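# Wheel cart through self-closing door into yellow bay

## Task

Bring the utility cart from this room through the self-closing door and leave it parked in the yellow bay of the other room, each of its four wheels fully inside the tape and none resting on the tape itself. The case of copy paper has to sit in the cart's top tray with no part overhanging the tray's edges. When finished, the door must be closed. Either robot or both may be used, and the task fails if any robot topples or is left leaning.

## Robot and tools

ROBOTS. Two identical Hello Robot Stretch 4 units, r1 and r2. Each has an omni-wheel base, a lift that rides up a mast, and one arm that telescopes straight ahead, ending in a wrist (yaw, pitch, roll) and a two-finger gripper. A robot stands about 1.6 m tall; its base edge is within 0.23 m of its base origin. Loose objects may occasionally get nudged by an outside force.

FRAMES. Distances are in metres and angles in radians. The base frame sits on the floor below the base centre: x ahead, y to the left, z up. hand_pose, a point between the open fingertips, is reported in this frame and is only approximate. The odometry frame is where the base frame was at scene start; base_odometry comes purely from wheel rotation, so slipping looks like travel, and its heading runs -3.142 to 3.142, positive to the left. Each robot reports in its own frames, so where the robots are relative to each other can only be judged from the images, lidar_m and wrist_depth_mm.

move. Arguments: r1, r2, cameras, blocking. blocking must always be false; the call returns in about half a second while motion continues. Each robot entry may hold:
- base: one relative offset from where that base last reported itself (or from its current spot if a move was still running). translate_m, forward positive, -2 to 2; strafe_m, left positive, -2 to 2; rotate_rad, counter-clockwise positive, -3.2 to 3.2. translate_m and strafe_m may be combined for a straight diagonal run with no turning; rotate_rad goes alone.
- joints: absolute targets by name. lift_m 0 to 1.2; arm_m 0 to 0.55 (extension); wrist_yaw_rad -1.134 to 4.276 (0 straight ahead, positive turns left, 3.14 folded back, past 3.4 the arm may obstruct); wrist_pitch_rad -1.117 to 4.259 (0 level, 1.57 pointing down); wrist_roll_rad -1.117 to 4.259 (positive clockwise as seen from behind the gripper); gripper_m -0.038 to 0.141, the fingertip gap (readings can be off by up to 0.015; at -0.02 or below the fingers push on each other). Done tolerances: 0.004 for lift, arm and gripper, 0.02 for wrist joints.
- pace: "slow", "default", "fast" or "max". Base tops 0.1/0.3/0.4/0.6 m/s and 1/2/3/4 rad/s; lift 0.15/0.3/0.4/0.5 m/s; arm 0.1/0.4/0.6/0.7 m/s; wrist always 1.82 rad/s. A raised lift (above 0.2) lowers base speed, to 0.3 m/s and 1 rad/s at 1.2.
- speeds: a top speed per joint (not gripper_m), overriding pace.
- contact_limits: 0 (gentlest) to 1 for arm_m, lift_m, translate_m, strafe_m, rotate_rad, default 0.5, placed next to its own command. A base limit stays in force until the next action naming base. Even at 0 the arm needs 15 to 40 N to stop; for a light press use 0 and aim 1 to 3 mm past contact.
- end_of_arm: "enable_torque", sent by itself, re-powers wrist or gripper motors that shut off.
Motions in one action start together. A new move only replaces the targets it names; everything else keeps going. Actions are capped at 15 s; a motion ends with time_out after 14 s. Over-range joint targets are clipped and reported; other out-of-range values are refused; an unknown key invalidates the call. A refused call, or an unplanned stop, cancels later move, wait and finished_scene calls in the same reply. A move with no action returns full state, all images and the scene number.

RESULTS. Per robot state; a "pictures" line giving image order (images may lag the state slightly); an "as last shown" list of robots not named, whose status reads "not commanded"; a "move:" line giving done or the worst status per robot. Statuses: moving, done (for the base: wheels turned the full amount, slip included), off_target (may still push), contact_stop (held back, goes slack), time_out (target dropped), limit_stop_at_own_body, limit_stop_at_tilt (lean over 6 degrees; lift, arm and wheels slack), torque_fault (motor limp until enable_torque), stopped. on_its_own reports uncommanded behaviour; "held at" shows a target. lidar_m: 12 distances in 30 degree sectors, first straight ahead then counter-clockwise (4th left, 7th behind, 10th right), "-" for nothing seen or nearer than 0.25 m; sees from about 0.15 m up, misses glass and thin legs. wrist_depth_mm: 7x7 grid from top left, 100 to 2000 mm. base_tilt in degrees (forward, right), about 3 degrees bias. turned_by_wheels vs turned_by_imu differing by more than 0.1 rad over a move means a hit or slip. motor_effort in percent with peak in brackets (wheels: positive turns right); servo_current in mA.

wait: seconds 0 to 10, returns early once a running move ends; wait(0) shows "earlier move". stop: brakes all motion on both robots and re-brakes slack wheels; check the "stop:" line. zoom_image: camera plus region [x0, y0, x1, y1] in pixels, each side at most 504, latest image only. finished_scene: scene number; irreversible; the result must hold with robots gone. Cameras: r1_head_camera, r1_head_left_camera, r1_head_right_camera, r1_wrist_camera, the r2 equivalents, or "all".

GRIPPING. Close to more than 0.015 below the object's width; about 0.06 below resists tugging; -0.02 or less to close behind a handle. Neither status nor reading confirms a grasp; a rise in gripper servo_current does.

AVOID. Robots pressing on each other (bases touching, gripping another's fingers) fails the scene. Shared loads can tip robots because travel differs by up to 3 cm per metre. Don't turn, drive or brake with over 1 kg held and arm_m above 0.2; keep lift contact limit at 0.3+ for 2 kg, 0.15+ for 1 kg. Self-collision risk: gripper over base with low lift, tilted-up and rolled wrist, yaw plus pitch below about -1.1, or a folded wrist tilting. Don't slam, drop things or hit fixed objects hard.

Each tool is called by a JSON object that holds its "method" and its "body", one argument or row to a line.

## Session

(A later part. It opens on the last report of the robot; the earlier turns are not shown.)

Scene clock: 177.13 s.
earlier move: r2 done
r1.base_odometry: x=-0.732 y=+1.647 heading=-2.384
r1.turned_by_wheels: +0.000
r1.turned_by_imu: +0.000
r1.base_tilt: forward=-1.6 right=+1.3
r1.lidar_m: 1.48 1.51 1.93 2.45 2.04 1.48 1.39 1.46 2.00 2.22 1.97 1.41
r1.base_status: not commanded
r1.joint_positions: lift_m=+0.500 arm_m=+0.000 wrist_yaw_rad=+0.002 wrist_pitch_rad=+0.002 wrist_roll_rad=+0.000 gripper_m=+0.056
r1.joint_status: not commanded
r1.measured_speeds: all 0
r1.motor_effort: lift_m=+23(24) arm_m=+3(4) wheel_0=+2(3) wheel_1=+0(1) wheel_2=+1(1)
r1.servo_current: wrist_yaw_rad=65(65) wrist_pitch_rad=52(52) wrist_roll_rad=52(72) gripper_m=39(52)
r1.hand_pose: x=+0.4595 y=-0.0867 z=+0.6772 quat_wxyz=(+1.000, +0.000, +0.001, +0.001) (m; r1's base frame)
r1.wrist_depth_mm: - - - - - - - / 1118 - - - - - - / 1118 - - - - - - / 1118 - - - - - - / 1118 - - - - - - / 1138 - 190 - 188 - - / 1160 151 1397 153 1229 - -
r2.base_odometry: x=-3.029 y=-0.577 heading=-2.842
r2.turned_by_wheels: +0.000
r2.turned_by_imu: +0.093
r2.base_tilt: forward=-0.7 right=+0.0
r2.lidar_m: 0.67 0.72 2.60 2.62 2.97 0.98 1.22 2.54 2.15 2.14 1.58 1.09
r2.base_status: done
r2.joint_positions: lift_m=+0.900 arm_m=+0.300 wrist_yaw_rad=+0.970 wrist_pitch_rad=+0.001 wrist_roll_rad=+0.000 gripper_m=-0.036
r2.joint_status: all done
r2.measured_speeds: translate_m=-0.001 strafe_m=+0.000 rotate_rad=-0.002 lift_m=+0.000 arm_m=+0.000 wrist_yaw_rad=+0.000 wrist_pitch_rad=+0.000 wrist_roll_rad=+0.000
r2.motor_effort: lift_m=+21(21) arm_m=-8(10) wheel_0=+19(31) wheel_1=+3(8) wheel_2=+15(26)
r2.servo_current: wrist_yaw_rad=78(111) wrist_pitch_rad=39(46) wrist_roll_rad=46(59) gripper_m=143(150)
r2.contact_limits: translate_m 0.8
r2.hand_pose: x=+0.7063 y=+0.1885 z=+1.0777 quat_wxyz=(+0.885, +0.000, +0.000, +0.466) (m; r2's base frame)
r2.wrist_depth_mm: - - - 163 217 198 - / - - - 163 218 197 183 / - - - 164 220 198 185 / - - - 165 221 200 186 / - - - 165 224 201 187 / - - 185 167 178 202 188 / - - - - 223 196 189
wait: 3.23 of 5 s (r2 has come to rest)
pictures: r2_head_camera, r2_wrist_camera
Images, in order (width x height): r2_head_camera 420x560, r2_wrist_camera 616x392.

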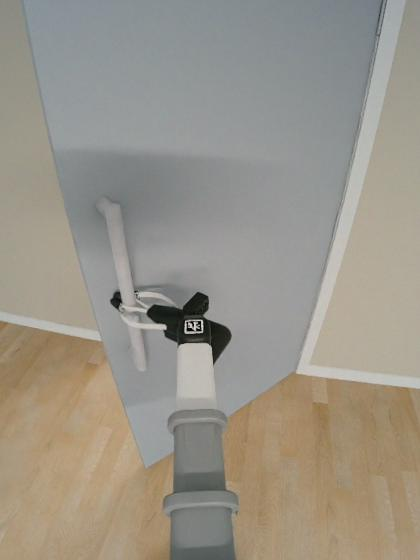

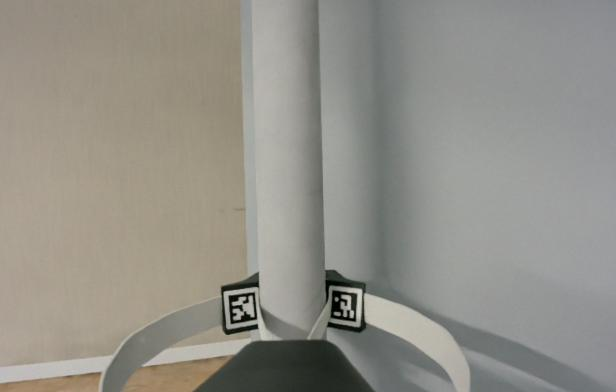

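{"method": "move", "body": {
  "blocking": false,
  "r2": {"base":{"translate_m":-0.11,"strafe_m":-0.2},"joints":{"wrist_yaw_rad":1.05},"speeds":{"wrist_yaw_rad":0.05},"pace":"slow","contact_limits":{"translate_m":0.8}}
}}

{"method": "wait", "body": {
  "seconds": 5,
  "cameras": ["r2_head_camera","r2_wrist_camera","r1_head_camera"]
}}

Scene clock: 194.03 s.
move: r2 moving
r1: as last shown
r1.lidar_m: 1.46 1.48 1.92 2.46 2.04 1.47 1.40 1.45 2.01 2.24 1.98 1.41
r1.motor_effort: lift_m=+23(24) arm_m=+4(4) wheel_0=+2(3) wheel_1=+1(1) wheel_2=+1(1)
r1.servo_current: wrist_yaw_rad=65(65) wrist_pitch_rad=33(52) wrist_roll_rad=39(65) gripper_m=46(46)
r1.wrist_depth_mm: - - - - - - - / 1118 - - - - - - / 1118 - - - - - - / 1118 - - - - - - / 1098 - - - - - - / 1160 - 190 - 187 - - / 1138 151 1397 153 1229 - -
r2.base_odometry: x=-3.026 y=-0.565 heading=-2.839
r2.turned_by_wheels: +0.003
r2.turned_by_imu: +0.014
r2.base_tilt: forward=-0.6 right=+0.1
r2.lidar_m: 0.66 0.72 2.62 2.60 3.05 0.99 1.31 2.51 2.13 2.13 1.56 1.06
r2.base_status: translate_m moving; strafe_m moving
r2.joint_positions: lift_m=+0.900 arm_m=+0.300 wrist_yaw_rad=+0.984 wrist_pitch_rad=+0.001 wrist_roll_rad=+0.000 gripper_m=-0.036
r2.joint_status: wrist_yaw_rad moving
r2.measured_speeds: translate_m=-0.022 strafe_m=-0.042 rotate_rad=+0.003 lift_m=+0.000 arm_m=+0.000 wrist_yaw_rad=+0.054 wrist_pitch_rad=+0.000 wrist_roll_rad=+0.000
r2.motor_effort: lift_m=+21(21) arm_m=-9(9) wheel_0=+19(21) wheel_1=-4(7) wheel_2=+20(21)
r2.servo_current: wrist_yaw_rad=52(117) wrist_pitch_rad=46(46) wrist_roll_rad=46(46) gripper_m=143(150)
r2.contact_limits: translate_m 0.8
r2.hand_pose: x=+0.7037 y=+0.1918 z=+1.0777 quat_wxyz=(+0.881, +0.000, +0.000, +0.472) (m; r2's base frame)
r2.wrist_depth_mm: - - - 162 218 198 - / - - - 163 219 197 182 / - - - 163 219 199 184 / - - - 165 222 200 185 / - - - 164 224 201 186 / - - 185 166 179 198 187 / - - - - 222 196 187
pictures: none

Scene clock: 197.10 s.
earlier move: r2 done
r1.base_odometry: x=-0.732 y=+1.647 heading=-2.384
r1.turned_by_wheels: +0.000
r1.turned_by_imu: +0.000
r1.base_tilt: forward=-1.6 right=+1.3
r1.lidar_m: 1.46 1.48 1.93 2.44 2.08 1.47 1.40 1.49 2.03 2.24 2.00 1.40
r1.base_status: not commanded
r1.joint_positions: lift_m=+0.500 arm_m=+0.000 wrist_yaw_rad=+0.002 wrist_pitch_rad=+0.002 wrist_roll_rad=+0.000 gripper_m=+0.056
r1.joint_status: not commanded
r1.measured_speeds: all 0
r1.motor_effort: lift_m=+23(24) arm_m=+4(4) wheel_0=+2(3) wheel_1=+1(1) wheel_2=+1(1)
r1.servo_current: wrist_yaw_rad=46(72) wrist_pitch_rad=33(52) wrist_roll_rad=39(72) gripper_m=39(46)
r1.hand_pose: x=+0.4595 y=-0.0867 z=+0.6772 quat_wxyz=(+1.000, +0.000, +0.001, +0.001) (m; r1's base frame)
r1.wrist_depth_mm: - - - - - - - / 1138 - - - - - - / 1138 - - - - - - / 1118 - - - - - - / 1118 - - - - - - / 1118 - 190 - 187 - - / 1160 151 1537 153 1229 - -
r2.base_odometry: x=-2.983 y=-0.354 heading=-2.838
r2.turned_by_wheels: +0.001
r2.turned_by_imu: +0.143
r2.base_tilt: forward=-0.7 right=+0.0
r2.lidar_m: 0.68 0.68 2.80 2.85 1.08 1.04 3.23 2.10 1.93 1.97 1.45 1.07
r2.base_status: done
r2.joint_positions: lift_m=+0.900 arm_m=+0.300 wrist_yaw_rad=+1.061 wrist_pitch_rad=+0.001 wrist_roll_rad=+0.000 gripper_m=-0.036
r2.joint_status: all done
r2.measured_speeds: all 0
r2.motor_effort: lift_m=+21(21) arm_m=-8(9) wheel_0=+24(30) wheel_1=+3(7) wheel_2=+20(24)
r2.servo_current: wrist_yaw_rad=65(117) wrist_pitch_rad=39(46) wrist_roll_rad=46(59) gripper_m=143(150)
r2.contact_limits: translate_m 0.8
r2.hand_pose: x=+0.6883 y=+0.2090 z=+1.0777 quat_wxyz=(+0.863, +0.000, +0.000, +0.506) (m; r2's base frame)
r2.wrist_depth_mm: - - - 164 213 187 172 / - - - 163 213 187 173 / - - - 165 216 190 174 / - - - 164 217 194 - / - - - 166 219 191 176 / - - 183 166 178 193 176 / - - - - 216 187 177
wait: 3.07 of 5 s (r2 has come to rest)
pictures: r1_head_camera, r2_head_camera, r2_wrist_camera
Images, in order (width x height): r1_head_camera 420x560, r2_head_camera 420x560, r2_wrist_camera 616x392.

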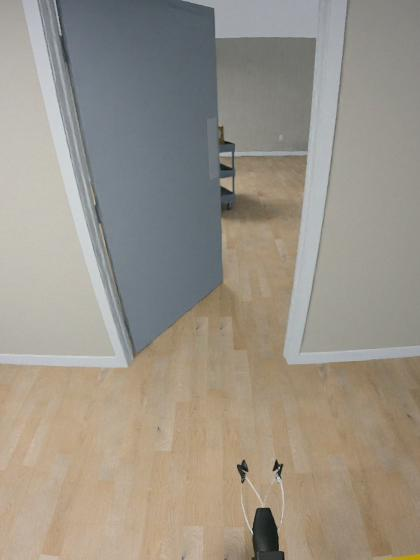

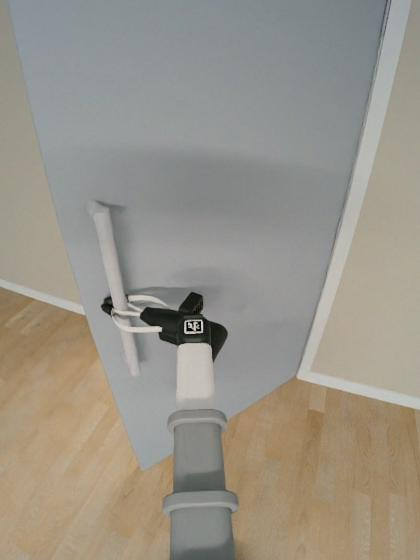

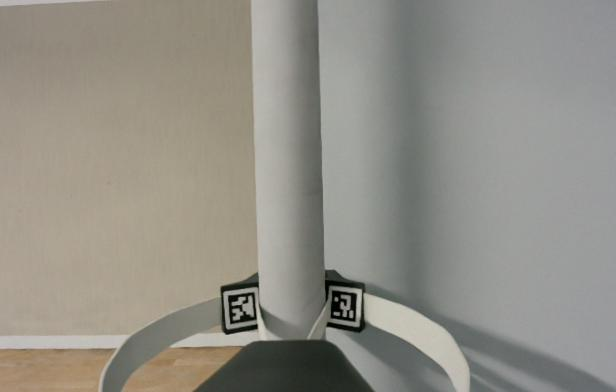

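{"method": "move", "body": {
  "blocking": false,
  "r2": {"base":{"translate_m":-0.147,"strafe_m":-0.201},"joints":{"wrist_yaw_rad":1.15},"speeds":{"wrist_yaw_rad":0.05},"pace":"slow","contact_limits":{"translate_m":0.8}}
}}

{"method": "wait", "body": {
  "seconds": 5,
  "cameras": ["r2_head_camera","r2_wrist_camera","r1_head_camera"]
}}

Scene clock: 216.83 s.
move: r2 moving
r1: as last shown
r1.lidar_m: 1.48 1.50 1.94 2.46 2.04 1.47 1.40 1.47 2.00 2.25 1.98 1.42
r1.motor_effort: lift_m=+23(24) arm_m=+4(4) wheel_0=+2(2) wheel_1=+1(1) wheel_2=+1(1)
r1.servo_current: wrist_yaw_rad=39(59) wrist_pitch_rad=52(52) wrist_roll_rad=46(59) gripper_m=33(46)
r1.wrist_depth_mm: - - - - - - - / 1118 - - - - - - / 1118 - - - - - - / 1138 - - - - - - / 1118 - - - - - - / 1138 - 190 - 188 - - / 1138 151 1499 153 1255 - -
r2.base_odometry: x=-2.980 y=-0.342 heading=-2.835
r2.turned_by_wheels: +0.003
r2.turned_by_imu: +0.014
r2.base_tilt: forward=-0.6 right=+0.0
r2.lidar_m: 0.65 0.65 2.81 2.88 1.07 1.03 3.16 2.06 1.93 1.95 1.43 1.01
r2.base_status: translate_m moving; strafe_m moving
r2.joint_positions: lift_m=+0.900 arm_m=+0.300 wrist_yaw_rad=+1.076 wrist_pitch_rad=+0.001 wrist_roll_rad=+0.000 gripper_m=-0.036
r2.joint_status: wrist_yaw_rad moving
r2.measured_speeds: translate_m=-0.029 strafe_m=-0.041 rotate_rad=+0.004 lift_m=+0.000 arm_m=+0.000 wrist_yaw_rad=+0.050 wrist_pitch_rad=+0.000 wrist_roll_rad=+0.000
r2.motor_effort: lift_m=+21(21) arm_m=-9(9) wheel_0=+17(23) wheel_1=-3(4) wheel_2=+23(23)
r2.servo_current: wrist_yaw_rad=52(78) wrist_pitch_rad=33(46) wrist_roll_rad=46(59) gripper_m=143(150)
r2.contact_limits: translate_m 0.8
r2.hand_pose: x=+0.6850 y=+0.2123 z=+1.0777 quat_wxyz=(+0.859, +0.000, +0.000, +0.512) (m; r2's base frame)
r2.wrist_depth_mm: - - - 162 213 189 172 / - - - 163 215 188 173 / - - - 163 217 191 174 / - - - 167 219 195 - / - - - 164 220 192 176 / - - 186 166 179 193 177 / - - - - 219 184 177
pictures: none

Scene clock: 220.10 s.
earlier move: r2 done
r1.base_odometry: x=-0.732 y=+1.647 heading=-2.384
r1.turned_by_wheels: +0.000
r1.turned_by_imu: +0.000
r1.base_tilt: forward=-1.6 right=+1.3
r1.lidar_m: 1.48 1.50 1.90 2.46 2.03 1.48 1.41 1.45 2.04 2.25 1.99 1.40
r1.base_status: not commanded
r1.joint_positions: lift_m=+0.500 arm_m=+0.000 wrist_yaw_rad=+0.002 wrist_pitch_rad=+0.002 wrist_roll_rad=+0.000 gripper_m=+0.056
r1.joint_status: not commanded
r1.measured_speeds: all 0
r1.motor_effort: lift_m=+23(24) arm_m=+3(4) wheel_0=+2(3) wheel_1=+1(1) wheel_2=+1(1)
r1.servo_current: wrist_yaw_rad=33(65) wrist_pitch_rad=39(52) wrist_roll_rad=46(65) gripper_m=46(46)
r1.hand_pose: x=+0.4595 y=-0.0867 z=+0.6772 quat_wxyz=(+1.000, +0.000, +0.001, +0.001) (m; r1's base frame)
r1.wrist_depth_mm: - - - - - - - / 1118 - - - - - - / 1118 - - - - - - / 1118 - - - - - - / 1138 - - - - - - / 1118 - 193 - 187 - - / 1160 151 1537 153 1255 - -
r2.base_odometry: x=-2.904 y=-0.118 heading=-2.834
r2.turned_by_wheels: +0.001
r2.turned_by_imu: +0.060
r2.base_tilt: forward=-0.7 right=+0.0
r2.lidar_m: 0.75 0.64 3.04 3.15 1.11 1.35 2.59 1.80 1.71 1.75 1.43 1.18
r2.base_status: done
r2.joint_positions: lift_m=+0.900 arm_m=+0.300 wrist_yaw_rad=+1.165 wrist_pitch_rad=+0.001 wrist_roll_rad=+0.000 gripper_m=-0.036
r2.joint_status: all done
r2.measured_speeds: all 0
r2.motor_effort: lift_m=+21(21) arm_m=-6(9) wheel_0=+29(31) wheel_1=+5(6) wheel_2=+20(25)
r2.servo_current: wrist_yaw_rad=91(104) wrist_pitch_rad=39(46) wrist_roll_rad=33(65) gripper_m=137(150)
r2.contact_limits: translate_m 0.8
r2.hand_pose: x=+0.6651 y=+0.2305 z=+1.0777 quat_wxyz=(+0.835, +0.000, +0.000, +0.550) (m; r2's base frame)
r2.wrist_depth_mm: - - - 167 213 189 174 / - - - 162 214 189 175 / - - - 167 216 191 176 / - - - 167 217 195 179 / - - - 167 219 193 178 / - - 183 166 180 195 179 / - - - - 221 188 180
wait: 3.27 of 5 s (r2 has come to rest)
pictures: r1_head_camera, r2_head_camera, r2_wrist_camera
Images, in order (width x height): r1_head_camera 420x560, r2_head_camera 420x560, r2_wrist_camera 616x392.

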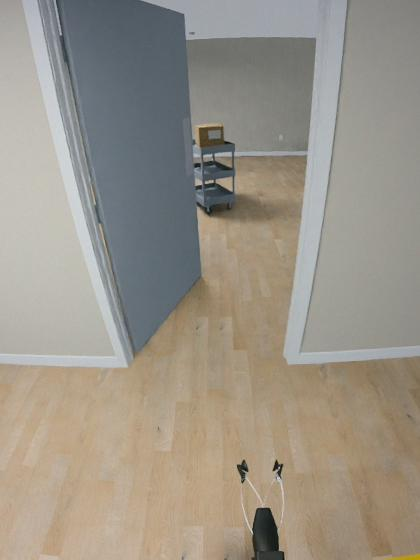

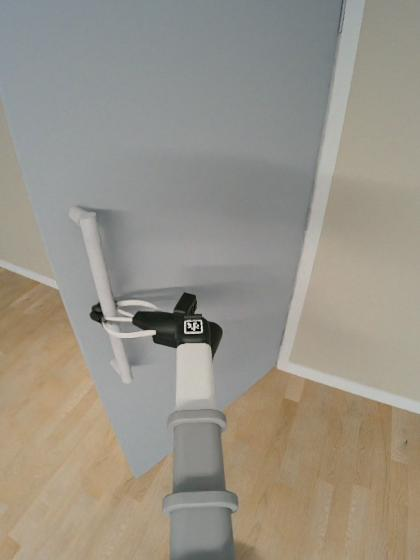

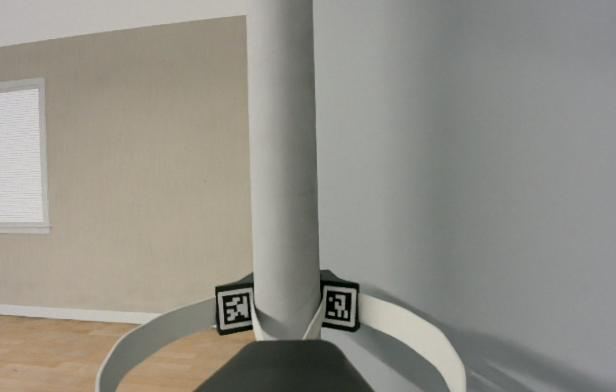

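{"method": "move", "body": {
  "blocking": false,
  "r2": {"base":{"translate_m":-0.16,"strafe_m":-0.265},"joints":{"wrist_yaw_rad":1.25},"speeds":{"wrist_yaw_rad":0.03},"pace":"slow","contact_limits":{"translate_m":0.8}}
}}

{"method": "wait", "body": {
  "seconds": 5,
  "cameras": ["r2_head_camera","r2_wrist_camera","r1_head_camera"]
}}

r2: "speeds": wrist_yaw_rad = 0.03 is out of range 0.05 to 1.82
Scene clock: 227.30 s.
r1.base_odometry: x=-0.732 y=+1.647 heading=-2.384
r1.turned_by_wheels: +0.000
r1.turned_by_imu: +0.000
r1.base_tilt: forward=-1.6 right=+1.3
r1.lidar_m: 1.50 1.48 1.92 2.45 2.06 1.49 1.39 1.46 2.03 2.23 1.97 1.41
r1.base_status: not commanded
r1.joint_positions: lift_m=+0.500 arm_m=+0.000 wrist_yaw_rad=+0.002 wrist_pitch_rad=+0.002 wrist_roll_rad=+0.000 gripper_m=+0.056
r1.joint_status: not commanded
r1.measured_speeds: all 0
r1.motor_effort: lift_m=+23(24) arm_m=+4(4) wheel_0=+2(3) wheel_1=+1(1) wheel_2=+1(1)
r1.servo_current: wrist_yaw_rad=46(65) wrist_pitch_rad=39(52) wrist_roll_rad=65(65) gripper_m=39(46)
r1.hand_pose: x=+0.4595 y=-0.0867 z=+0.6772 quat_wxyz=(+1.000, +0.000, +0.001, +0.001) (m; r1's base frame)
r1.wrist_depth_mm: - - - - - - - / 1118 - - - - - - / 1138 - - - - - - / 1138 - - - - - - / 1138 - - - - - - / 1138 - 192 - 187 - - / 1138 152 1537 153 1229 - -
r2.base_odometry: x=-2.904 y=-0.118 heading=-2.834
r2.turned_by_wheels: +0.000
r2.turned_by_imu: +0.000
r2.base_tilt: forward=-0.7 right=+0.0
r2.lidar_m: 0.75 0.66 3.03 3.13 1.11 1.37 2.55 1.82 1.71 1.73 1.43 1.17
r2.base_status: done
r2.joint_positions: lift_m=+0.900 arm_m=+0.300 wrist_yaw_rad=+1.165 wrist_pitch_rad=+0.001 wrist_roll_rad=+0.000 gripper_m=-0.036
r2.joint_status: all done
r2.measured_speeds: all 0
r2.motor_effort: lift_m=+21(21) arm_m=-6(9) wheel_0=+28(31) wheel_1=+5(6) wheel_2=+20(25)
r2.servo_current: wrist_yaw_rad=98(104) wrist_pitch_rad=33(46) wrist_roll_rad=46(65) gripper_m=143(150)
r2.contact_limits: translate_m 0.8
r2.hand_pose: x=+0.6651 y=+0.2305 z=+1.0777 quat_wxyz=(+0.835, +0.000, +0.000, +0.550) (m; r2's base frame)
r2.wrist_depth_mm: - - - 167 213 189 173 / - - - 163 215 189 175 / - - - 167 216 191 176 / - - - 167 218 195 180 / - - - 167 219 193 178 / - - 184 167 180 195 179 / - - - - 221 188 180
pictures: none

not run: a call was refused earlier in this reply.

{"method": "move", "body": {
  "blocking": false,
  "r2": {"base":{"translate_m":-0.16,"strafe_m":-0.265},"joints":{"wrist_yaw_rad":1.25},"speeds":{"wrist_yaw_rad":0.05},"pace":"slow","contact_limits":{"translate_m":0.8}}
}}

{"method": "wait", "body": {
  "seconds": 5,
  "cameras": ["r2_head_camera","r2_wrist_camera","r1_head_camera"]
}}

Scene clock: 233.57 s.
move: r2 moving
r1.base_odometry: x=-0.732 y=+1.647 heading=-2.384
r1.turned_by_wheels: +0.000
r1.turned_by_imu: +0.000
r1.base_tilt: forward=-1.6 right=+1.2
r1.lidar_m: 1.49 1.48 1.92 2.46 2.05 1.48 1.39 1.46 2.01 2.23 1.99 1.43
r1.base_status: not commanded
r1.joint_positions: lift_m=+0.500 arm_m=+0.000 wrist_yaw_rad=+0.002 wrist_pitch_rad=+0.002 wrist_roll_rad=+0.000 gripper_m=+0.056
r1.joint_status: not commanded
r1.measured_speeds: all 0
r1.motor_effort: lift_m=+23(23) arm_m=+4(4) wheel_0=+2(3) wheel_1=+0(1) wheel_2=+1(1)
r1.servo_current: wrist_yaw_rad=46(59) wrist_pitch_rad=46(52) wrist_roll_rad=52(52) gripper_m=39(46)
r1.hand_pose: x=+0.4595 y=-0.0867 z=+0.6772 quat_wxyz=(+1.000, +0.000, +0.001, +0.001) (m; r1's base frame)
r1.wrist_depth_mm: - - - - - - - / 1118 - - - - - - / 1160 - - - - - - / 1118 - - - - - - / 1138 - - - - - - / 1138 - 192 - 187 - - / 1138 152 1499 153 1205 - -
r2.base_odometry: x=-2.901 y=-0.106 heading=-2.831
r2.turned_by_wheels: +0.003
r2.turned_by_imu: +0.017
r2.base_tilt: forward=-0.6 right=+0.0
r2.lidar_m: 0.74 0.65 3.03 3.16 1.09 1.42 2.46 1.77 1.68 1.74 1.39 1.17
r2.base_status: translate_m moving; strafe_m moving
r2.joint_positions: lift_m=+0.900 arm_m=+0.300 wrist_yaw_rad=+1.180 wrist_pitch_rad=+0.001 wrist_roll_rad=+0.000 gripper_m=-0.036
r2.joint_status: wrist_yaw_rad moving
r2.measured_speeds: translate_m=-0.022 strafe_m=-0.046 rotate_rad=+0.007 lift_m=+0.000 arm_m=+0.000 wrist_yaw_rad=+0.052 wrist_pitch_rad=+0.000 wrist_roll_rad=+0.000
r2.motor_effort: lift_m=+21(21) arm_m=-6(7) wheel_0=+25(30) wheel_1=-3(4) wheel_2=+22(23)
r2.servo_current: wrist_yaw_rad=26(104) wrist_pitch_rad=39(46) wrist_roll_rad=52(59) gripper_m=143(143)
r2.contact_limits: translate_m 0.8
r2.hand_pose: x=+0.6618 y=+0.2333 z=+1.0777 quat_wxyz=(+0.831, +0.000, +0.000, +0.556) (m; r2's base frame)
r2.wrist_depth_mm: - - - 163 213 189 173 / - - - 164 214 190 175 / - - - 164 216 191 177 / - - - 165 219 196 179 / - - - 166 220 194 178 / - - 186 167 178 193 179 / - - - - 219 189 179
pictures: none

Scene clock: 237.43 s.
earlier move: r2 done
r1.base_odometry: x=-0.732 y=+1.647 heading=-2.384
r1.turned_by_wheels: +0.000
r1.turned_by_imu: +0.000
r1.base_tilt: forward=-1.6 right=+1.3
r1.lidar_m: 1.48 1.50 1.93 2.45 2.06 1.48 1.42 1.47 2.03 2.21 1.99 1.43
r1.base_status: not commanded
r1.joint_positions: lift_m=+0.500 arm_m=+0.000 wrist_yaw_rad=+0.002 wrist_pitch_rad=+0.002 wrist_roll_rad=+0.000 gripper_m=+0.056
r1.joint_status: not commanded
r1.measured_speeds: all 0
r1.motor_effort: lift_m=+23(24) arm_m=+4(4) wheel_0=+2(3) wheel_1=+1(1) wheel_2=+1(1)
r1.servo_current: wrist_yaw_rad=33(65) wrist_pitch_rad=46(52) wrist_roll_rad=52(65) gripper_m=46(46)
r1.hand_pose: x=+0.4595 y=-0.0867 z=+0.6772 quat_wxyz=(+1.000, +0.000, +0.001, +0.001) (m; r1's base frame)
r1.wrist_depth_mm: - - - - - - - / 1098 - - - - - - / 1138 - - - - - - / 1160 - - - - - - / 1138 - - - - - - / 1138 - 191 - 187 - - / 1138 163 1499 154 1229 - -
r2.base_odometry: x=-2.833 y=+0.183 heading=-2.830
r2.turned_by_wheels: +0.000
r2.turned_by_imu: +0.040
r2.base_tilt: forward=-0.7 right=+0.0
r2.lidar_m: 0.78 0.61 3.33 1.41 1.32 4.44 2.01 1.47 1.39 1.46 1.41 1.33
r2.base_status: done
r2.joint_positions: lift_m=+0.900 arm_m=+0.300 wrist_yaw_rad=+1.268 wrist_pitch_rad=+0.001 wrist_roll_rad=+0.000 gripper_m=-0.036
r2.joint_status: all done
r2.measured_speeds: all 0
r2.motor_effort: lift_m=+21(21) arm_m=-4(7) wheel_0=+26(34) wheel_1=+6(7) wheel_2=+17(23)
r2.servo_current: wrist_yaw_rad=104(111) wrist_pitch_rad=39(46) wrist_roll_rad=39(59) gripper_m=137(150)
r2.contact_limits: translate_m 0.8
r2.hand_pose: x=+0.6404 y=+0.2492 z=+1.0777 quat_wxyz=(+0.806, +0.000, +0.000, +0.592) (m; r2's base frame)
r2.wrist_depth_mm: - - - 229 216 200 185 / - - - 230 219 198 186 / - - - 172 219 200 187 / - - - 172 220 202 189 / - - - 171 222 204 187 / - - 181 167 214 204 190 / - - - - 219 199 191
wait: 3.87 of 5 s (r2 has come to rest)
pictures: r1_head_camera, r2_head_camera, r2_wrist_camera
Images, in order (width x height): r1_head_camera 420x560, r2_head_camera 420x560, r2_wrist_camera 616x392.

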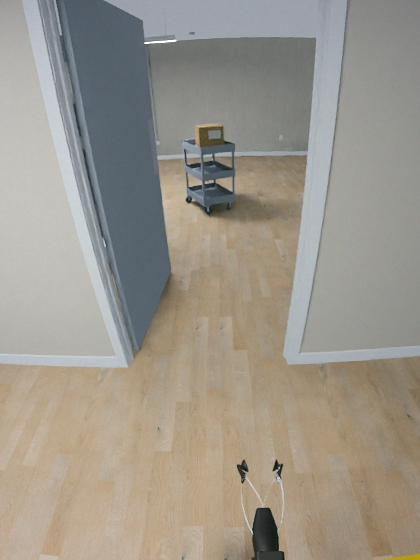

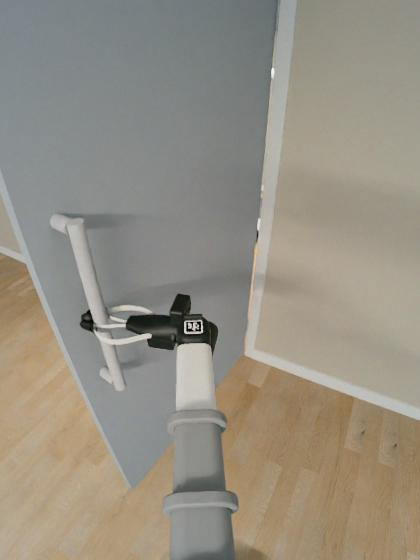

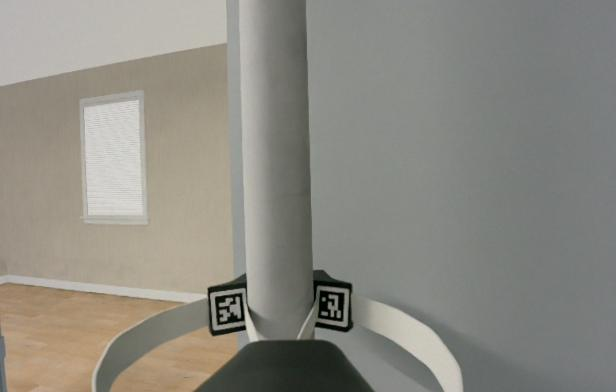

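{"method": "move", "body": {
  "blocking": false,
  "r2": {"base":{"translate_m":-0.085,"strafe_m":-0.15},"joints":{"wrist_yaw_rad":1.3},"speeds":{"wrist_yaw_rad":0.05},"pace":"slow","contact_limits":{"translate_m":0.8}}
}}

{"method": "wait", "body": {
  "seconds": 4,
  "cameras": ["r2_head_camera","r2_wrist_camera","r1_head_camera"]
}}

{"method": "zoom_image", "body": {
  "camera": "r1_head_camera",
  "region": [130, 90, 300, 230]
}}

Scene clock: 244.00 s.
move: r2 moving
r1: as last shown
r1.base_tilt: forward=-1.6 right=+1.2
r1.lidar_m: 1.48 1.49 1.89 2.45 2.04 1.47 1.41 1.46 2.02 2.23 2.00 1.43
r1.motor_effort: lift_m=+24(24) arm_m=+3(4) wheel_0=+2(3) wheel_1=+0(1) wheel_2=+1(1)
r1.servo_current: wrist_yaw_rad=46(65) wrist_pitch_rad=46(46) wrist_roll_rad=39(65) gripper_m=39(46)
r1.wrist_depth_mm: - - - - - - - / 1118 - - - - - - / 1118 - - - - - - / 1118 - - - - - - / 1118 - - - - - - / 1118 - 192 - 187 - - / 1138 163 1537 153 1205 - -
r2.base_odometry: x=-2.830 y=+0.195 heading=-2.827
r2.turned_by_wheels: +0.003
r2.turned_by_imu: +0.005
r2.base_tilt: forward=-0.7 right=+0.0
r2.lidar_m: 0.77 0.63 3.36 1.37 1.32 4.46 1.94 1.43 1.38 1.45 1.39 1.32
r2.base_status: translate_m moving; strafe_m moving
r2.joint_positions: lift_m=+0.900 arm_m=+0.300 wrist_yaw_rad=+1.284 wrist_pitch_rad=+0.001 wrist_roll_rad=+0.000 gripper_m=-0.036
r2.joint_status: wrist_yaw_rad moving
r2.measured_speeds: translate_m=-0.024 strafe_m=-0.043 rotate_rad=-0.002 lift_m=+0.000 arm_m=+0.000 wrist_yaw_rad=+0.044 wrist_pitch_rad=+0.000 wrist_roll_rad=+0.000
r2.motor_effort: lift_m=+21(21) arm_m=-4(4) wheel_0=+24(28) wheel_1=+1(5) wheel_2=+17(21)
r2.servo_current: wrist_yaw_rad=39(117) wrist_pitch_rad=39(46) wrist_roll_rad=46(52) gripper_m=130(137)
r2.contact_limits: translate_m 0.8
r2.hand_pose: x=+0.6363 y=+0.2519 z=+1.0777 quat_wxyz=(+0.801, +0.000, +0.000, +0.599) (m; r2's base frame)
r2.wrist_depth_mm: - - - 163 217 198 185 / - - - 163 219 199 187 / - - - 167 220 201 189 / - - - 167 221 202 189 / - - - 168 224 204 - / - - 183 166 216 204 191 / - - - - 223 199 191
pictures: none

Scene clock: 246.50 s.
earlier move: r2 done
r1.base_odometry: x=-0.732 y=+1.647 heading=-2.384
r1.turned_by_wheels: +0.000
r1.turned_by_imu: +0.000
r1.base_tilt: forward=-1.6 right=+1.3
r1.lidar_m: 1.47 1.50 1.95 2.43 2.00 1.49 1.38 1.45 2.02 2.25 1.98 1.41
r1.base_status: not commanded
r1.joint_positions: lift_m=+0.500 arm_m=+0.000 wrist_yaw_rad=+0.002 wrist_pitch_rad=+0.002 wrist_roll_rad=+0.000 gripper_m=+0.056
r1.joint_status: not commanded
r1.measured_speeds: all 0
r1.motor_effort: lift_m=+23(24) arm_m=+4(4) wheel_0=+2(3) wheel_1=+1(1) wheel_2=+1(1)
r1.servo_current: wrist_yaw_rad=52(78) wrist_pitch_rad=39(46) wrist_roll_rad=33(72) gripper_m=39(46)
r1.hand_pose: x=+0.4595 y=-0.0867 z=+0.6772 quat_wxyz=(+1.000, +0.000, +0.001, +0.001) (m; r1's base frame)
r1.wrist_depth_mm: - - - - - - - / 1138 - - - - - - / 1138 - - - - - - / 1118 - - - - - - / 1138 - - - - - - / 1160 - 194 - 187 - - / 1118 163 1499 153 1255 - -
r2.base_odometry: x=-2.798 y=+0.351 heading=-2.828
r2.turned_by_wheels: -0.001
r2.turned_by_imu: +0.002
r2.base_tilt: forward=-0.7 right=+0.0
r2.lidar_m: 0.80 0.63 3.50 1.40 1.46 4.47 1.72 1.28 1.24 1.31 1.39 1.33
r2.base_status: done
r2.joint_positions: lift_m=+0.900 arm_m=+0.300 wrist_yaw_rad=+1.309 wrist_pitch_rad=+0.001 wrist_roll_rad=+0.000 gripper_m=-0.036
r2.joint_status: all done
r2.measured_speeds: all 0
r2.motor_effort: lift_m=+21(21) arm_m=-4(4) wheel_0=+15(30) wheel_1=-2(5) wheel_2=+11(21)
r2.servo_current: wrist_yaw_rad=59(117) wrist_pitch_rad=39(52) wrist_roll_rad=52(59) gripper_m=130(137)
r2.contact_limits: translate_m 0.8
r2.hand_pose: x=+0.6301 y=+0.2559 z=+1.0777 quat_wxyz=(+0.793, +0.000, +0.000, +0.609) (m; r2's base frame)
r2.wrist_depth_mm: - - - 162 225 213 204 / - - 257 163 227 216 - / - - 262 163 229 216 206 / - - - 165 230 216 207 / - - - 165 232 218 209 / - - 185 166 180 219 209 / - - - - 231 216 211
wait: 2.50 of 4 s (r2 has come to rest)
pictures: r1_head_camera, r2_head_camera, r2_wrist_camera
Images, in order (width x height): r1_head_camera 420x560, r2_head_camera 420x560, r2_wrist_camera 616x392.

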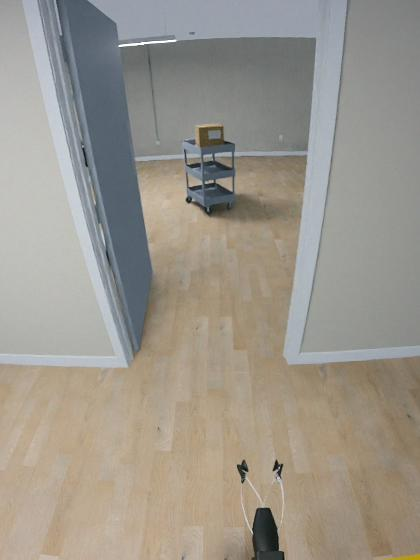

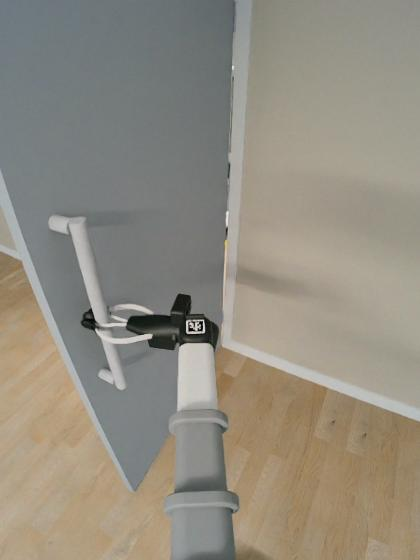

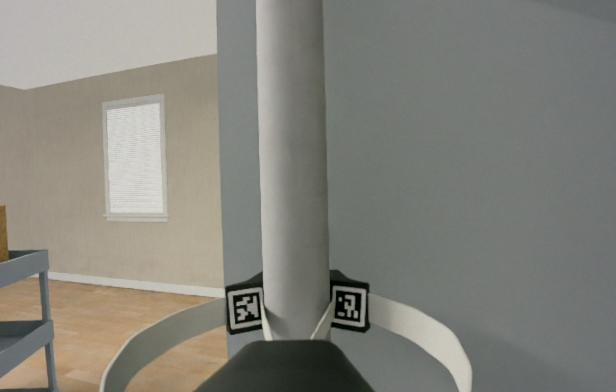

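Scaled by 2.965 from the camera's 420x560 image, which has a finer 600x800 frame.

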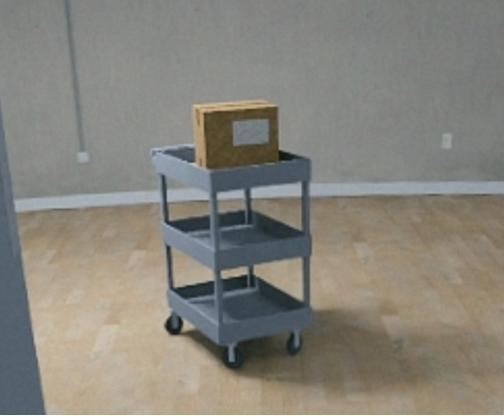

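{"method": "move", "body": {
  "blocking": false,
  "r1": {"base":{"translate_m":1.9,"strafe_m":-0.04},"joints":{"lift_m":1.17,"wrist_pitch_rad":1.57,"wrist_roll_rad":1.57,"gripper_m":0.08}}
}}

{"method": "wait", "body": {
  "seconds": 3.5,
  "cameras": ["r1_head_camera"]
}}

{"method": "wait", "body": {
  "seconds": 6,
  "cameras": ["r1_head_camera","r1_head_left_camera"]
}}

{"method": "zoom_image", "body": {
  "camera": "r1_head_camera",
  "region": [110, 80, 310, 400]
}}

Scene clock: 259.47 s.
move: r1 moving
r1.base_odometry: x=-0.755 y=+1.626 heading=-2.384
r1.turned_by_wheels: +0.000
r1.turned_by_imu: +0.000
r1.base_tilt: forward=-1.6 right=+1.2
r1.lidar_m: 1.47 1.46 1.88 2.46 2.08 1.53 1.44 1.49 2.06 2.23 1.97 1.40
r1.base_status: translate_m moving; strafe_m moving
r1.joint_positions: lift_m=+0.538 arm_m=+0.000 wrist_yaw_rad=+0.002 wrist_pitch_rad=+0.583 wrist_roll_rad=+0.582 gripper_m=+0.073
r1.joint_status: lift_m moving; wrist_pitch_rad moving; wrist_roll_rad moving; gripper_m moving
r1.measured_speeds: translate_m=+0.121 strafe_m=-0.004 rotate_rad=+0.001 lift_m=+0.146 arm_m=+0.000 wrist_yaw_rad=+0.000 wrist_pitch_rad=+1.819 wrist_roll_rad=+1.820
r1.motor_effort: lift_m=+24(27) arm_m=+3(4) wheel_0=+7(8) wheel_1=+5(7) wheel_2=-8(9)
r1.servo_current: wrist_yaw_rad=33(59) wrist_pitch_rad=46(85) wrist_roll_rad=72(104) gripper_m=65(72)
r1.hand_pose: x=+0.4119 y=-0.0868 z=+0.5570 quat_wxyz=(+0.918, +0.275, +0.276, -0.081) (m; r1's base frame)
r1.wrist_depth_mm: - - - - - - - / - - - - - 1281 1255 / - - - 1808 1281 1229 1060 / - - 1756 1464 1205 1042 917 / 1138 1576 1430 1205 1008 891 798 / 1205 1308 193 1008 190 798 715 / 1255 1025 946 151 778 691 654
r2: as last shown
r2.turned_by_wheels: +0.000
r2.turned_by_imu: +0.000
r2.base_tilt: forward=-0.7 right=+0.1
r2.lidar_m: 0.81 0.61 3.51 1.43 1.45 4.45 1.73 1.29 1.21 1.27 1.40 1.33
r2.motor_effort: lift_m=+21(21) arm_m=-4(4) wheel_0=+15(16) wheel_1=-2(2) wheel_2=+11(12)
r2.servo_current: wrist_yaw_rad=52(72) wrist_pitch_rad=33(46) wrist_roll_rad=46(59) gripper_m=124(137)
r2.contact_limits: translate_m 0.8
r2.wrist_depth_mm: - - - 162 225 213 204 / - - 258 163 228 215 - / - - 262 163 229 216 206 / - - - 166 231 217 208 / - - - 164 231 218 208 / - - 185 166 180 218 210 / - - - - 232 216 211
pictures: none

Scene clock: 262.97 s.
earlier move: r1 moving
r1.base_odometry: x=-1.488 y=+0.961 heading=-2.384
r1.turned_by_wheels: +0.000
r1.turned_by_imu: +0.000
r1.base_tilt: forward=-1.6 right=+1.2
r1.lidar_m: 2.80 0.87 0.72 1.39 2.59 2.56 2.41 2.55 2.30 1.54 0.50 0.49
r1.base_status: translate_m moving; strafe_m moving
r1.joint_positions: lift_m=+1.170 arm_m=+0.000 wrist_yaw_rad=+0.002 wrist_pitch_rad=+1.568 wrist_roll_rad=+1.568 gripper_m=+0.080
r1.joint_status: all done
r1.measured_speeds: translate_m=+0.300 strafe_m=-0.007 rotate_rad=+0.000 lift_m=+0.000 arm_m=+0.000 wrist_yaw_rad=+0.000 wrist_pitch_rad=+0.000 wrist_roll_rad=+0.000
r1.motor_effort: lift_m=+24(28) arm_m=+4(4) wheel_0=+5(9) wheel_1=+6(8) wheel_2=-6(10)
r1.servo_current: wrist_yaw_rad=46(78) wrist_pitch_rad=46(85) wrist_roll_rad=39(104) gripper_m=46(72)
r1.hand_pose: x=+0.1719 y=-0.0874 z=+1.0594 quat_wxyz=(+0.502, +0.499, +0.501, -0.498) (m; r1's base frame)
r1.wrist_depth_mm: 477 517 1281 1255 1281 1281 1281 / 1308 798 1098 1255 1281 1281 1255 / 1229 1281 1281 1308 1281 1281 1255 / 1281 1255 1308 1281 1025 1255 1281 / 1281 1255 1308 1060 1060 1281 362 / 1281 1281 198 1308 195 1281 1281 / 1281 1281 1308 151 1281 1281 1281
r2.base_odometry: x=-2.798 y=+0.351 heading=-2.828
r2.turned_by_wheels: +0.000
r2.turned_by_imu: +0.000
r2.base_tilt: forward=-0.6 right=+0.1
r2.lidar_m: 0.78 0.64 3.52 1.43 1.46 4.47 1.76 1.29 1.24 1.29 1.38 1.32
r2.base_status: not commanded
r2.joint_positions: lift_m=+0.900 arm_m=+0.300 wrist_yaw_rad=+1.309 wrist_pitch_rad=+0.001 wrist_roll_rad=+0.000 gripper_m=-0.036
r2.joint_status: not commanded
r2.measured_speeds: all 0
r2.motor_effort: lift_m=+21(21) arm_m=-4(4) wheel_0=+15(16) wheel_1=-2(2) wheel_2=+11(12)
r2.servo_current: wrist_yaw_rad=59(78) wrist_pitch_rad=46(52) wrist_roll_rad=46(59) gripper_m=130(143)
r2.contact_limits: translate_m 0.8
r2.hand_pose: x=+0.6301 y=+0.2559 z=+1.0777 quat_wxyz=(+0.793, +0.000, +0.000, +0.609) (m; r2's base frame)
r2.wrist_depth_mm: - - - 162 226 213 204 / - - 258 163 228 215 - / - - 260 163 229 217 206 / - - - 165 230 216 208 / - - - 164 232 218 209 / - - 185 166 179 218 210 / - - - - 231 216 211
wait: 3.50 s; no rest
pictures: r1_head_camera
Images, in order (width x height): r1_head_camera 420x560.

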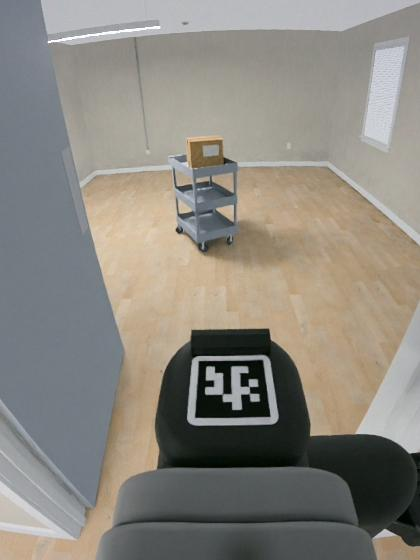

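Scene clock: 266.80 s.
earlier move: r1 done
r1.base_odometry: x=-2.140 y=+0.370 heading=-2.384
r1.turned_by_wheels: +0.000
r1.turned_by_imu: +0.000
r1.base_tilt: forward=-1.6 right=+1.2
r1.lidar_m: 1.94 3.65 0.68 0.61 0.65 3.44 3.37 0.50 0.50 1.39 2.29 3.08
r1.base_status: done
r1.joint_positions: lift_m=+1.170 arm_m=+0.000 wrist_yaw_rad=+0.002 wrist_pitch_rad=+1.568 wrist_roll_rad=+1.568 gripper_m=+0.080
r1.joint_status: all done
r1.measured_speeds: all 0
r1.motor_effort: lift_m=+24(28) arm_m=+4(4) wheel_0=+1(9) wheel_1=+2(8) wheel_2=+2(10)
r1.servo_current: wrist_yaw_rad=52(78) wrist_pitch_rad=39(85) wrist_roll_rad=65(104) gripper_m=39(72)
r1.hand_pose: x=+0.1719 y=-0.0874 z=+1.0594 quat_wxyz=(+0.502, +0.499, +0.501, -0.498) (m; r1's base frame)
r1.wrist_depth_mm: 1255 1255 1255 1281 1255 1281 - / 1281 1281 1281 1281 1281 1281 - / 1281 1308 1255 1281 1281 1281 1281 / 1255 1255 1281 1255 1060 1281 1281 / 1255 1255 1281 1060 1060 1255 364 / 1255 1255 200 1255 195 1255 1281 / 1281 1281 1255 151 1255 1281 1308
r2.base_odometry: x=-2.798 y=+0.351 heading=-2.828
r2.turned_by_wheels: +0.000
r2.turned_by_imu: +0.001
r2.base_tilt: forward=-0.7 right=+0.0
r2.lidar_m: 0.79 0.63 3.51 1.44 1.45 4.45 1.74 1.29 1.22 1.29 1.38 1.33
r2.base_status: not commanded
r2.joint_positions: lift_m=+0.900 arm_m=+0.300 wrist_yaw_rad=+1.309 wrist_pitch_rad=+0.001 wrist_roll_rad=+0.000 gripper_m=-0.036
r2.joint_status: not commanded
r2.measured_speeds: all 0
r2.motor_effort: lift_m=+21(21) arm_m=-4(4) wheel_0=+15(16) wheel_1=-2(2) wheel_2=+12(12)
r2.servo_current: wrist_yaw_rad=65(78) wrist_pitch_rad=46(52) wrist_roll_rad=52(59) gripper_m=130(143)
r2.contact_limits: translate_m 0.8
r2.hand_pose: x=+0.6301 y=+0.2559 z=+1.0777 quat_wxyz=(+0.793, +0.000, +0.000, +0.609) (m; r2's base frame)
r2.wrist_depth_mm: - - - 162 225 213 204 / - - 259 163 228 215 - / - - 260 163 229 216 206 / - - - 166 230 216 208 / - - - 164 232 217 208 / - - 185 166 180 218 209 / - - - - 231 216 211
wait: 3.83 of 6 s (r1 has come to rest)
pictures: r1_head_camera, r1_head_left_camera
Images, in order (width x height): r1_head_camera 420x560, r1_head_left_camera 420x672.

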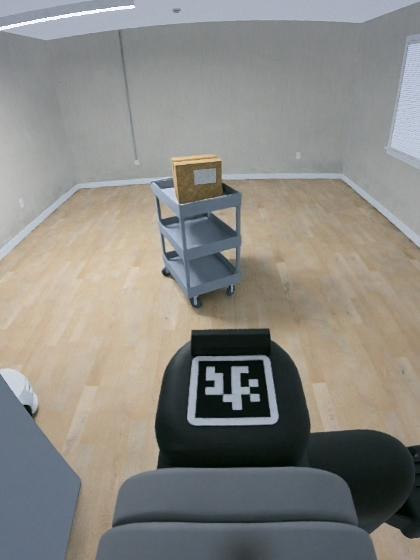

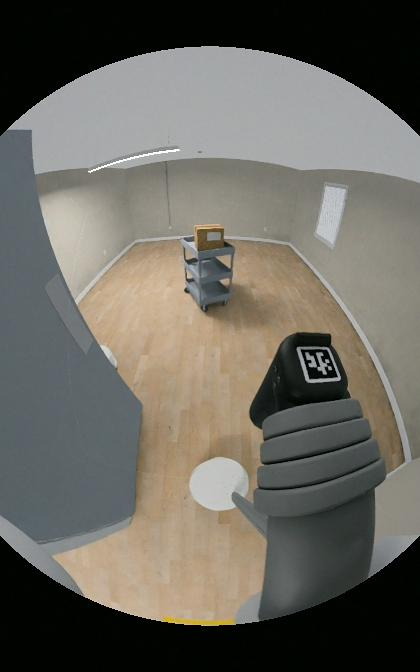

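Scaled by 1.575 from the camera's 420x560 image, which has a finer 600x800 frame.

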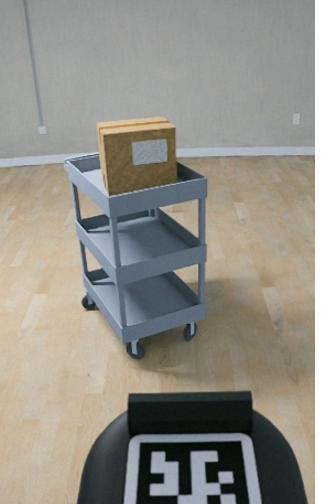

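{"method": "move", "body": {
  "blocking": false,
  "r1": {"base":{"translate_m":1.15},"joints":{"arm_m":0.3,"wrist_roll_rad":2.1}}
}}

{"method": "wait", "body": {
  "seconds": 6
}}

{"method": "wait", "body": {
  "seconds": 1,
  "cameras": ["r1_head_camera","r1_wrist_camera","r1_head_right_camera"]
}}

Scene clock: 284.97 s.
move: r1 moving
r1.base_odometry: x=-2.162 y=+0.349 heading=-2.383
r1.turned_by_wheels: +0.000
r1.turned_by_imu: +0.000
r1.base_tilt: forward=-1.6 right=+1.2
r1.lidar_m: 1.91 3.62 0.69 0.63 0.65 3.49 3.40 0.52 0.55 1.54 2.31 3.06
r1.base_status: translate_m moving
r1.joint_positions: lift_m=+1.170 arm_m=+0.051 wrist_yaw_rad=+0.002 wrist_pitch_rad=+1.568 wrist_roll_rad=+2.059 gripper_m=+0.080
r1.joint_status: arm_m moving; wrist_roll_rad moving
r1.measured_speeds: translate_m=+0.120 strafe_m=-0.001 rotate_rad=+0.001 lift_m=+0.000 arm_m=+0.195 wrist_yaw_rad=+0.000 wrist_pitch_rad=+0.000 wrist_roll_rad=+0.816
r1.motor_effort: lift_m=+24(24) arm_m=+6(7) wheel_0=+5(8) wheel_1=+7(8) wheel_2=-9(10)
r1.servo_current: wrist_yaw_rad=46(65) wrist_pitch_rad=39(46) wrist_roll_rad=59(98) gripper_m=46(46)
r1.hand_pose: x=+0.2226 y=-0.0874 z=+1.0594 quat_wxyz=(+0.366, +0.606, +0.365, -0.605) (m; r1's base frame)
r1.wrist_depth_mm: 1255 1308 1308 1229 1281 1308 1308 / 1308 1255 1281 1281 1308 1281 364 / 1255 1281 1281 1281 1281 634 1281 / 1255 1281 1281 1255 1060 1308 1308 / 1255 1255 1281 1281 1078 1308 1308 / 1229 1281 200 1281 195 1308 1281 / 1255 1281 1255 151 1255 1281 -
r2: as last shown
r2.turned_by_imu: +0.000
r2.lidar_m: 0.82 0.62 3.49 1.41 1.48 4.47 1.74 1.27 1.24 1.31 1.40 1.32
r2.motor_effort: lift_m=+21(21) arm_m=-4(4) wheel_0=+15(15) wheel_1=-2(2) wheel_2=+11(12)
r2.servo_current: wrist_yaw_rad=65(72) wrist_pitch_rad=46(46) wrist_roll_rad=46(52) gripper_m=137(137)
r2.contact_limits: translate_m 0.8
r2.wrist_depth_mm: - - - 162 226 213 204 / - - 259 163 227 215 - / - - 260 163 228 217 206 / - - - 165 229 216 208 / - - - 165 231 218 208 / - - 185 165 181 219 209 / - - - - 231 216 211
pictures: none

Scene clock: 289.80 s.
earlier move: r1 done
r1.base_odometry: x=-2.975 y=-0.420 heading=-2.383
r1.turned_by_wheels: +0.000
r1.turned_by_imu: +0.000
r1.base_tilt: forward=-1.6 right=+1.3
r1.lidar_m: 0.82 0.82 2.65 1.10 0.85 0.98 1.52 1.56 2.13 2.19 2.28 3.06
r1.base_status: done
r1.joint_positions: lift_m=+1.170 arm_m=+0.300 wrist_yaw_rad=+0.002 wrist_pitch_rad=+1.568 wrist_roll_rad=+2.098 gripper_m=+0.080
r1.joint_status: all done
r1.measured_speeds: all 0
r1.motor_effort: lift_m=+23(24) arm_m=+4(8) wheel_0=+1(9) wheel_1=+2(8) wheel_2=+1(10)
r1.servo_current: wrist_yaw_rad=39(65) wrist_pitch_rad=46(52) wrist_roll_rad=46(98) gripper_m=39(52)
r1.hand_pose: x=+0.4718 y=-0.0874 z=+1.0594 quat_wxyz=(+0.354, +0.613, +0.353, -0.612) (m; r1's base frame)
r1.wrist_depth_mm: 1255 1281 1255 1308 1255 1281 1281 / 1255 1255 1255 1255 1229 1281 1281 / 1308 1281 1281 1281 1098 1060 1255 / 1281 1281 1281 1255 1229 1060 1255 / 1281 1255 1281 1281 1255 1255 1281 / 1281 1255 199 1281 196 1281 1281 / 1281 149 185 151 1255 1308 1281
r2.base_odometry: x=-2.798 y=+0.351 heading=-2.828
r2.turned_by_wheels: +0.000
r2.turned_by_imu: +0.001
r2.base_tilt: forward=-0.7 right=+0.0
r2.lidar_m: 0.79 0.63 1.11 1.37 1.46 4.47 1.74 1.28 1.23 1.29 1.40 1.34
r2.base_status: not commanded
r2.joint_positions: lift_m=+0.900 arm_m=+0.300 wrist_yaw_rad=+1.309 wrist_pitch_rad=+0.001 wrist_roll_rad=+0.000 gripper_m=-0.036
r2.joint_status: not commanded
r2.measured_speeds: all 0
r2.motor_effort: lift_m=+21(21) arm_m=-4(4) wheel_0=+15(15) wheel_1=-2(2) wheel_2=+11(12)
r2.servo_current: wrist_yaw_rad=52(72) wrist_pitch_rad=39(46) wrist_roll_rad=52(65) gripper_m=124(143)
r2.contact_limits: translate_m 0.8
r2.hand_pose: x=+0.6301 y=+0.2559 z=+1.0777 quat_wxyz=(+0.793, +0.000, +0.000, +0.609) (m; r2's base frame)
r2.wrist_depth_mm: - - 255 162 225 213 204 / - - 258 163 229 214 - / - - 260 163 229 216 206 / - - - 166 231 216 208 / - - - 164 233 219 209 / - - 185 165 180 220 209 / - - - - 232 216 211
wait: 4.83 of 6 s (r1 has come to rest)
pictures: none

Scene clock: 290.80 s.
r1.base_odometry: x=-2.975 y=-0.420 heading=-2.383
r1.turned_by_wheels: +0.000
r1.turned_by_imu: +0.000
r1.base_tilt: forward=-1.6 right=+1.3
r1.lidar_m: 0.82 0.83 2.65 1.09 0.86 0.95 1.53 1.56 2.12 2.20 2.27 3.06
r1.base_status: done
r1.joint_positions: lift_m=+1.170 arm_m=+0.300 wrist_yaw_rad=+0.002 wrist_pitch_rad=+1.568 wrist_roll_rad=+2.098 gripper_m=+0.080
r1.joint_status: all done
r1.measured_speeds: all 0
r1.motor_effort: lift_m=+23(24) arm_m=+4(8) wheel_0=+2(9) wheel_1=+2(8) wheel_2=+1(10)
r1.servo_current: wrist_yaw_rad=46(65) wrist_pitch_rad=39(52) wrist_roll_rad=39(98) gripper_m=33(52)
r1.hand_pose: x=+0.4718 y=-0.0874 z=+1.0594 quat_wxyz=(+0.354, +0.613, +0.353, -0.612) (m; r1's base frame)
r1.wrist_depth_mm: 1255 1281 1281 1255 1255 1281 1255 / 1281 1281 1255 1255 1281 1281 1281 / 1255 1255 1281 1255 1098 1060 1255 / 1281 1281 1281 1281 1255 1060 1281 / 1281 1281 1255 1281 1255 1255 1281 / 1255 1255 199 1281 195 1281 1281 / 1281 149 184 151 1255 1281 1255
r2.base_odometry: x=-2.798 y=+0.351 heading=-2.828
r2.turned_by_wheels: +0.000
r2.turned_by_imu: +0.000
r2.base_tilt: forward=-0.6 right=+0.0
r2.lidar_m: 0.82 0.62 1.09 1.35 1.46 4.48 1.76 1.28 1.22 1.28 1.39 1.33
r2.base_status: not commanded
r2.joint_positions: lift_m=+0.900 arm_m=+0.300 wrist_yaw_rad=+1.309 wrist_pitch_rad=+0.001 wrist_roll_rad=+0.000 gripper_m=-0.036
r2.joint_status: not commanded
r2.measured_speeds: all 0
r2.motor_effort: lift_m=+21(21) arm_m=-4(4) wheel_0=+15(15) wheel_1=-1(2) wheel_2=+11(12)
r2.servo_current: wrist_yaw_rad=59(72) wrist_pitch_rad=46(46) wrist_roll_rad=52(65) gripper_m=130(143)
r2.contact_limits: translate_m 0.8
r2.hand_pose: x=+0.6301 y=+0.2559 z=+1.0777 quat_wxyz=(+0.793, +0.000, +0.000, +0.609) (m; r2's base frame)
r2.wrist_depth_mm: - - 254 162 226 212 204 / - - 257 163 227 215 - / - - 262 163 229 216 206 / - - - 165 230 216 208 / - - - 165 231 218 209 / - - 185 165 180 219 210 / - - - - 230 216 211
wait: 1.00 s; at rest by 0.27 s
pictures: r1_head_camera, r1_head_right_camera, r1_wrist_camera
Images, in order (width x height): r1_head_camera 420x560, r1_head_right_camera 420x672, r1_wrist_camera 616x392.

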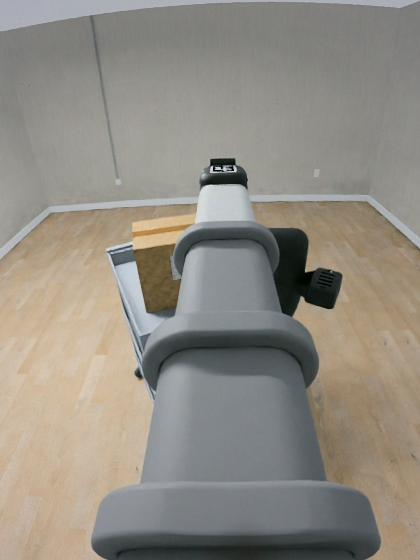

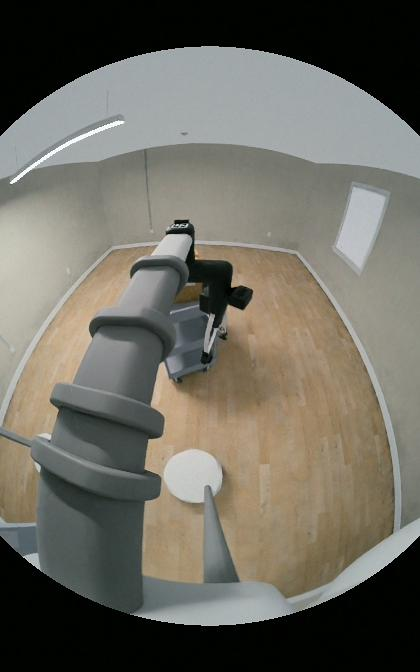

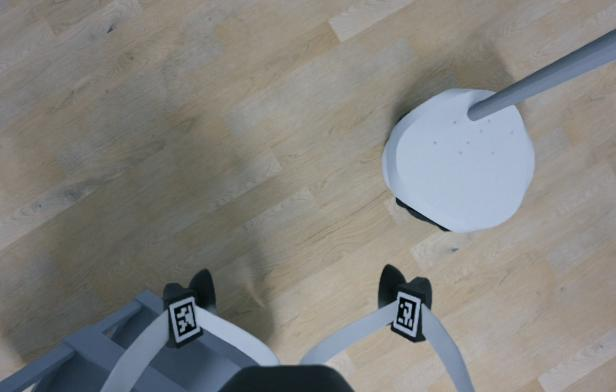

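{"method": "zoom_image", "body": {
  "camera": "r1_wrist_camera",
  "region": [0, 230, 280, 392]
}}

{"method": "zoom_image", "body": {
  "camera": "r1_head_right_camera",
  "region": [130, 210, 270, 400]
}}

Scaled by 1.800.

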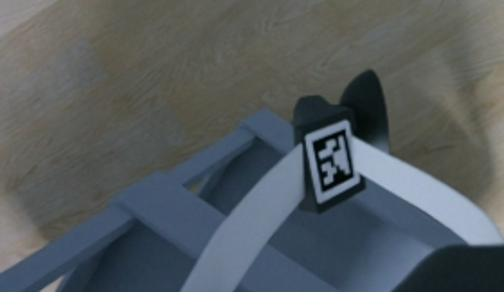

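Scaled by 2.653 from the camera's 420x672 image, which has a finer 600x960 frame.

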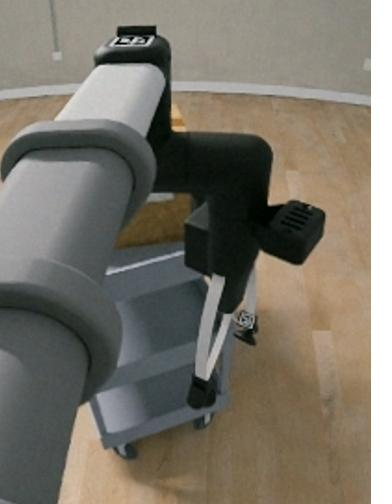

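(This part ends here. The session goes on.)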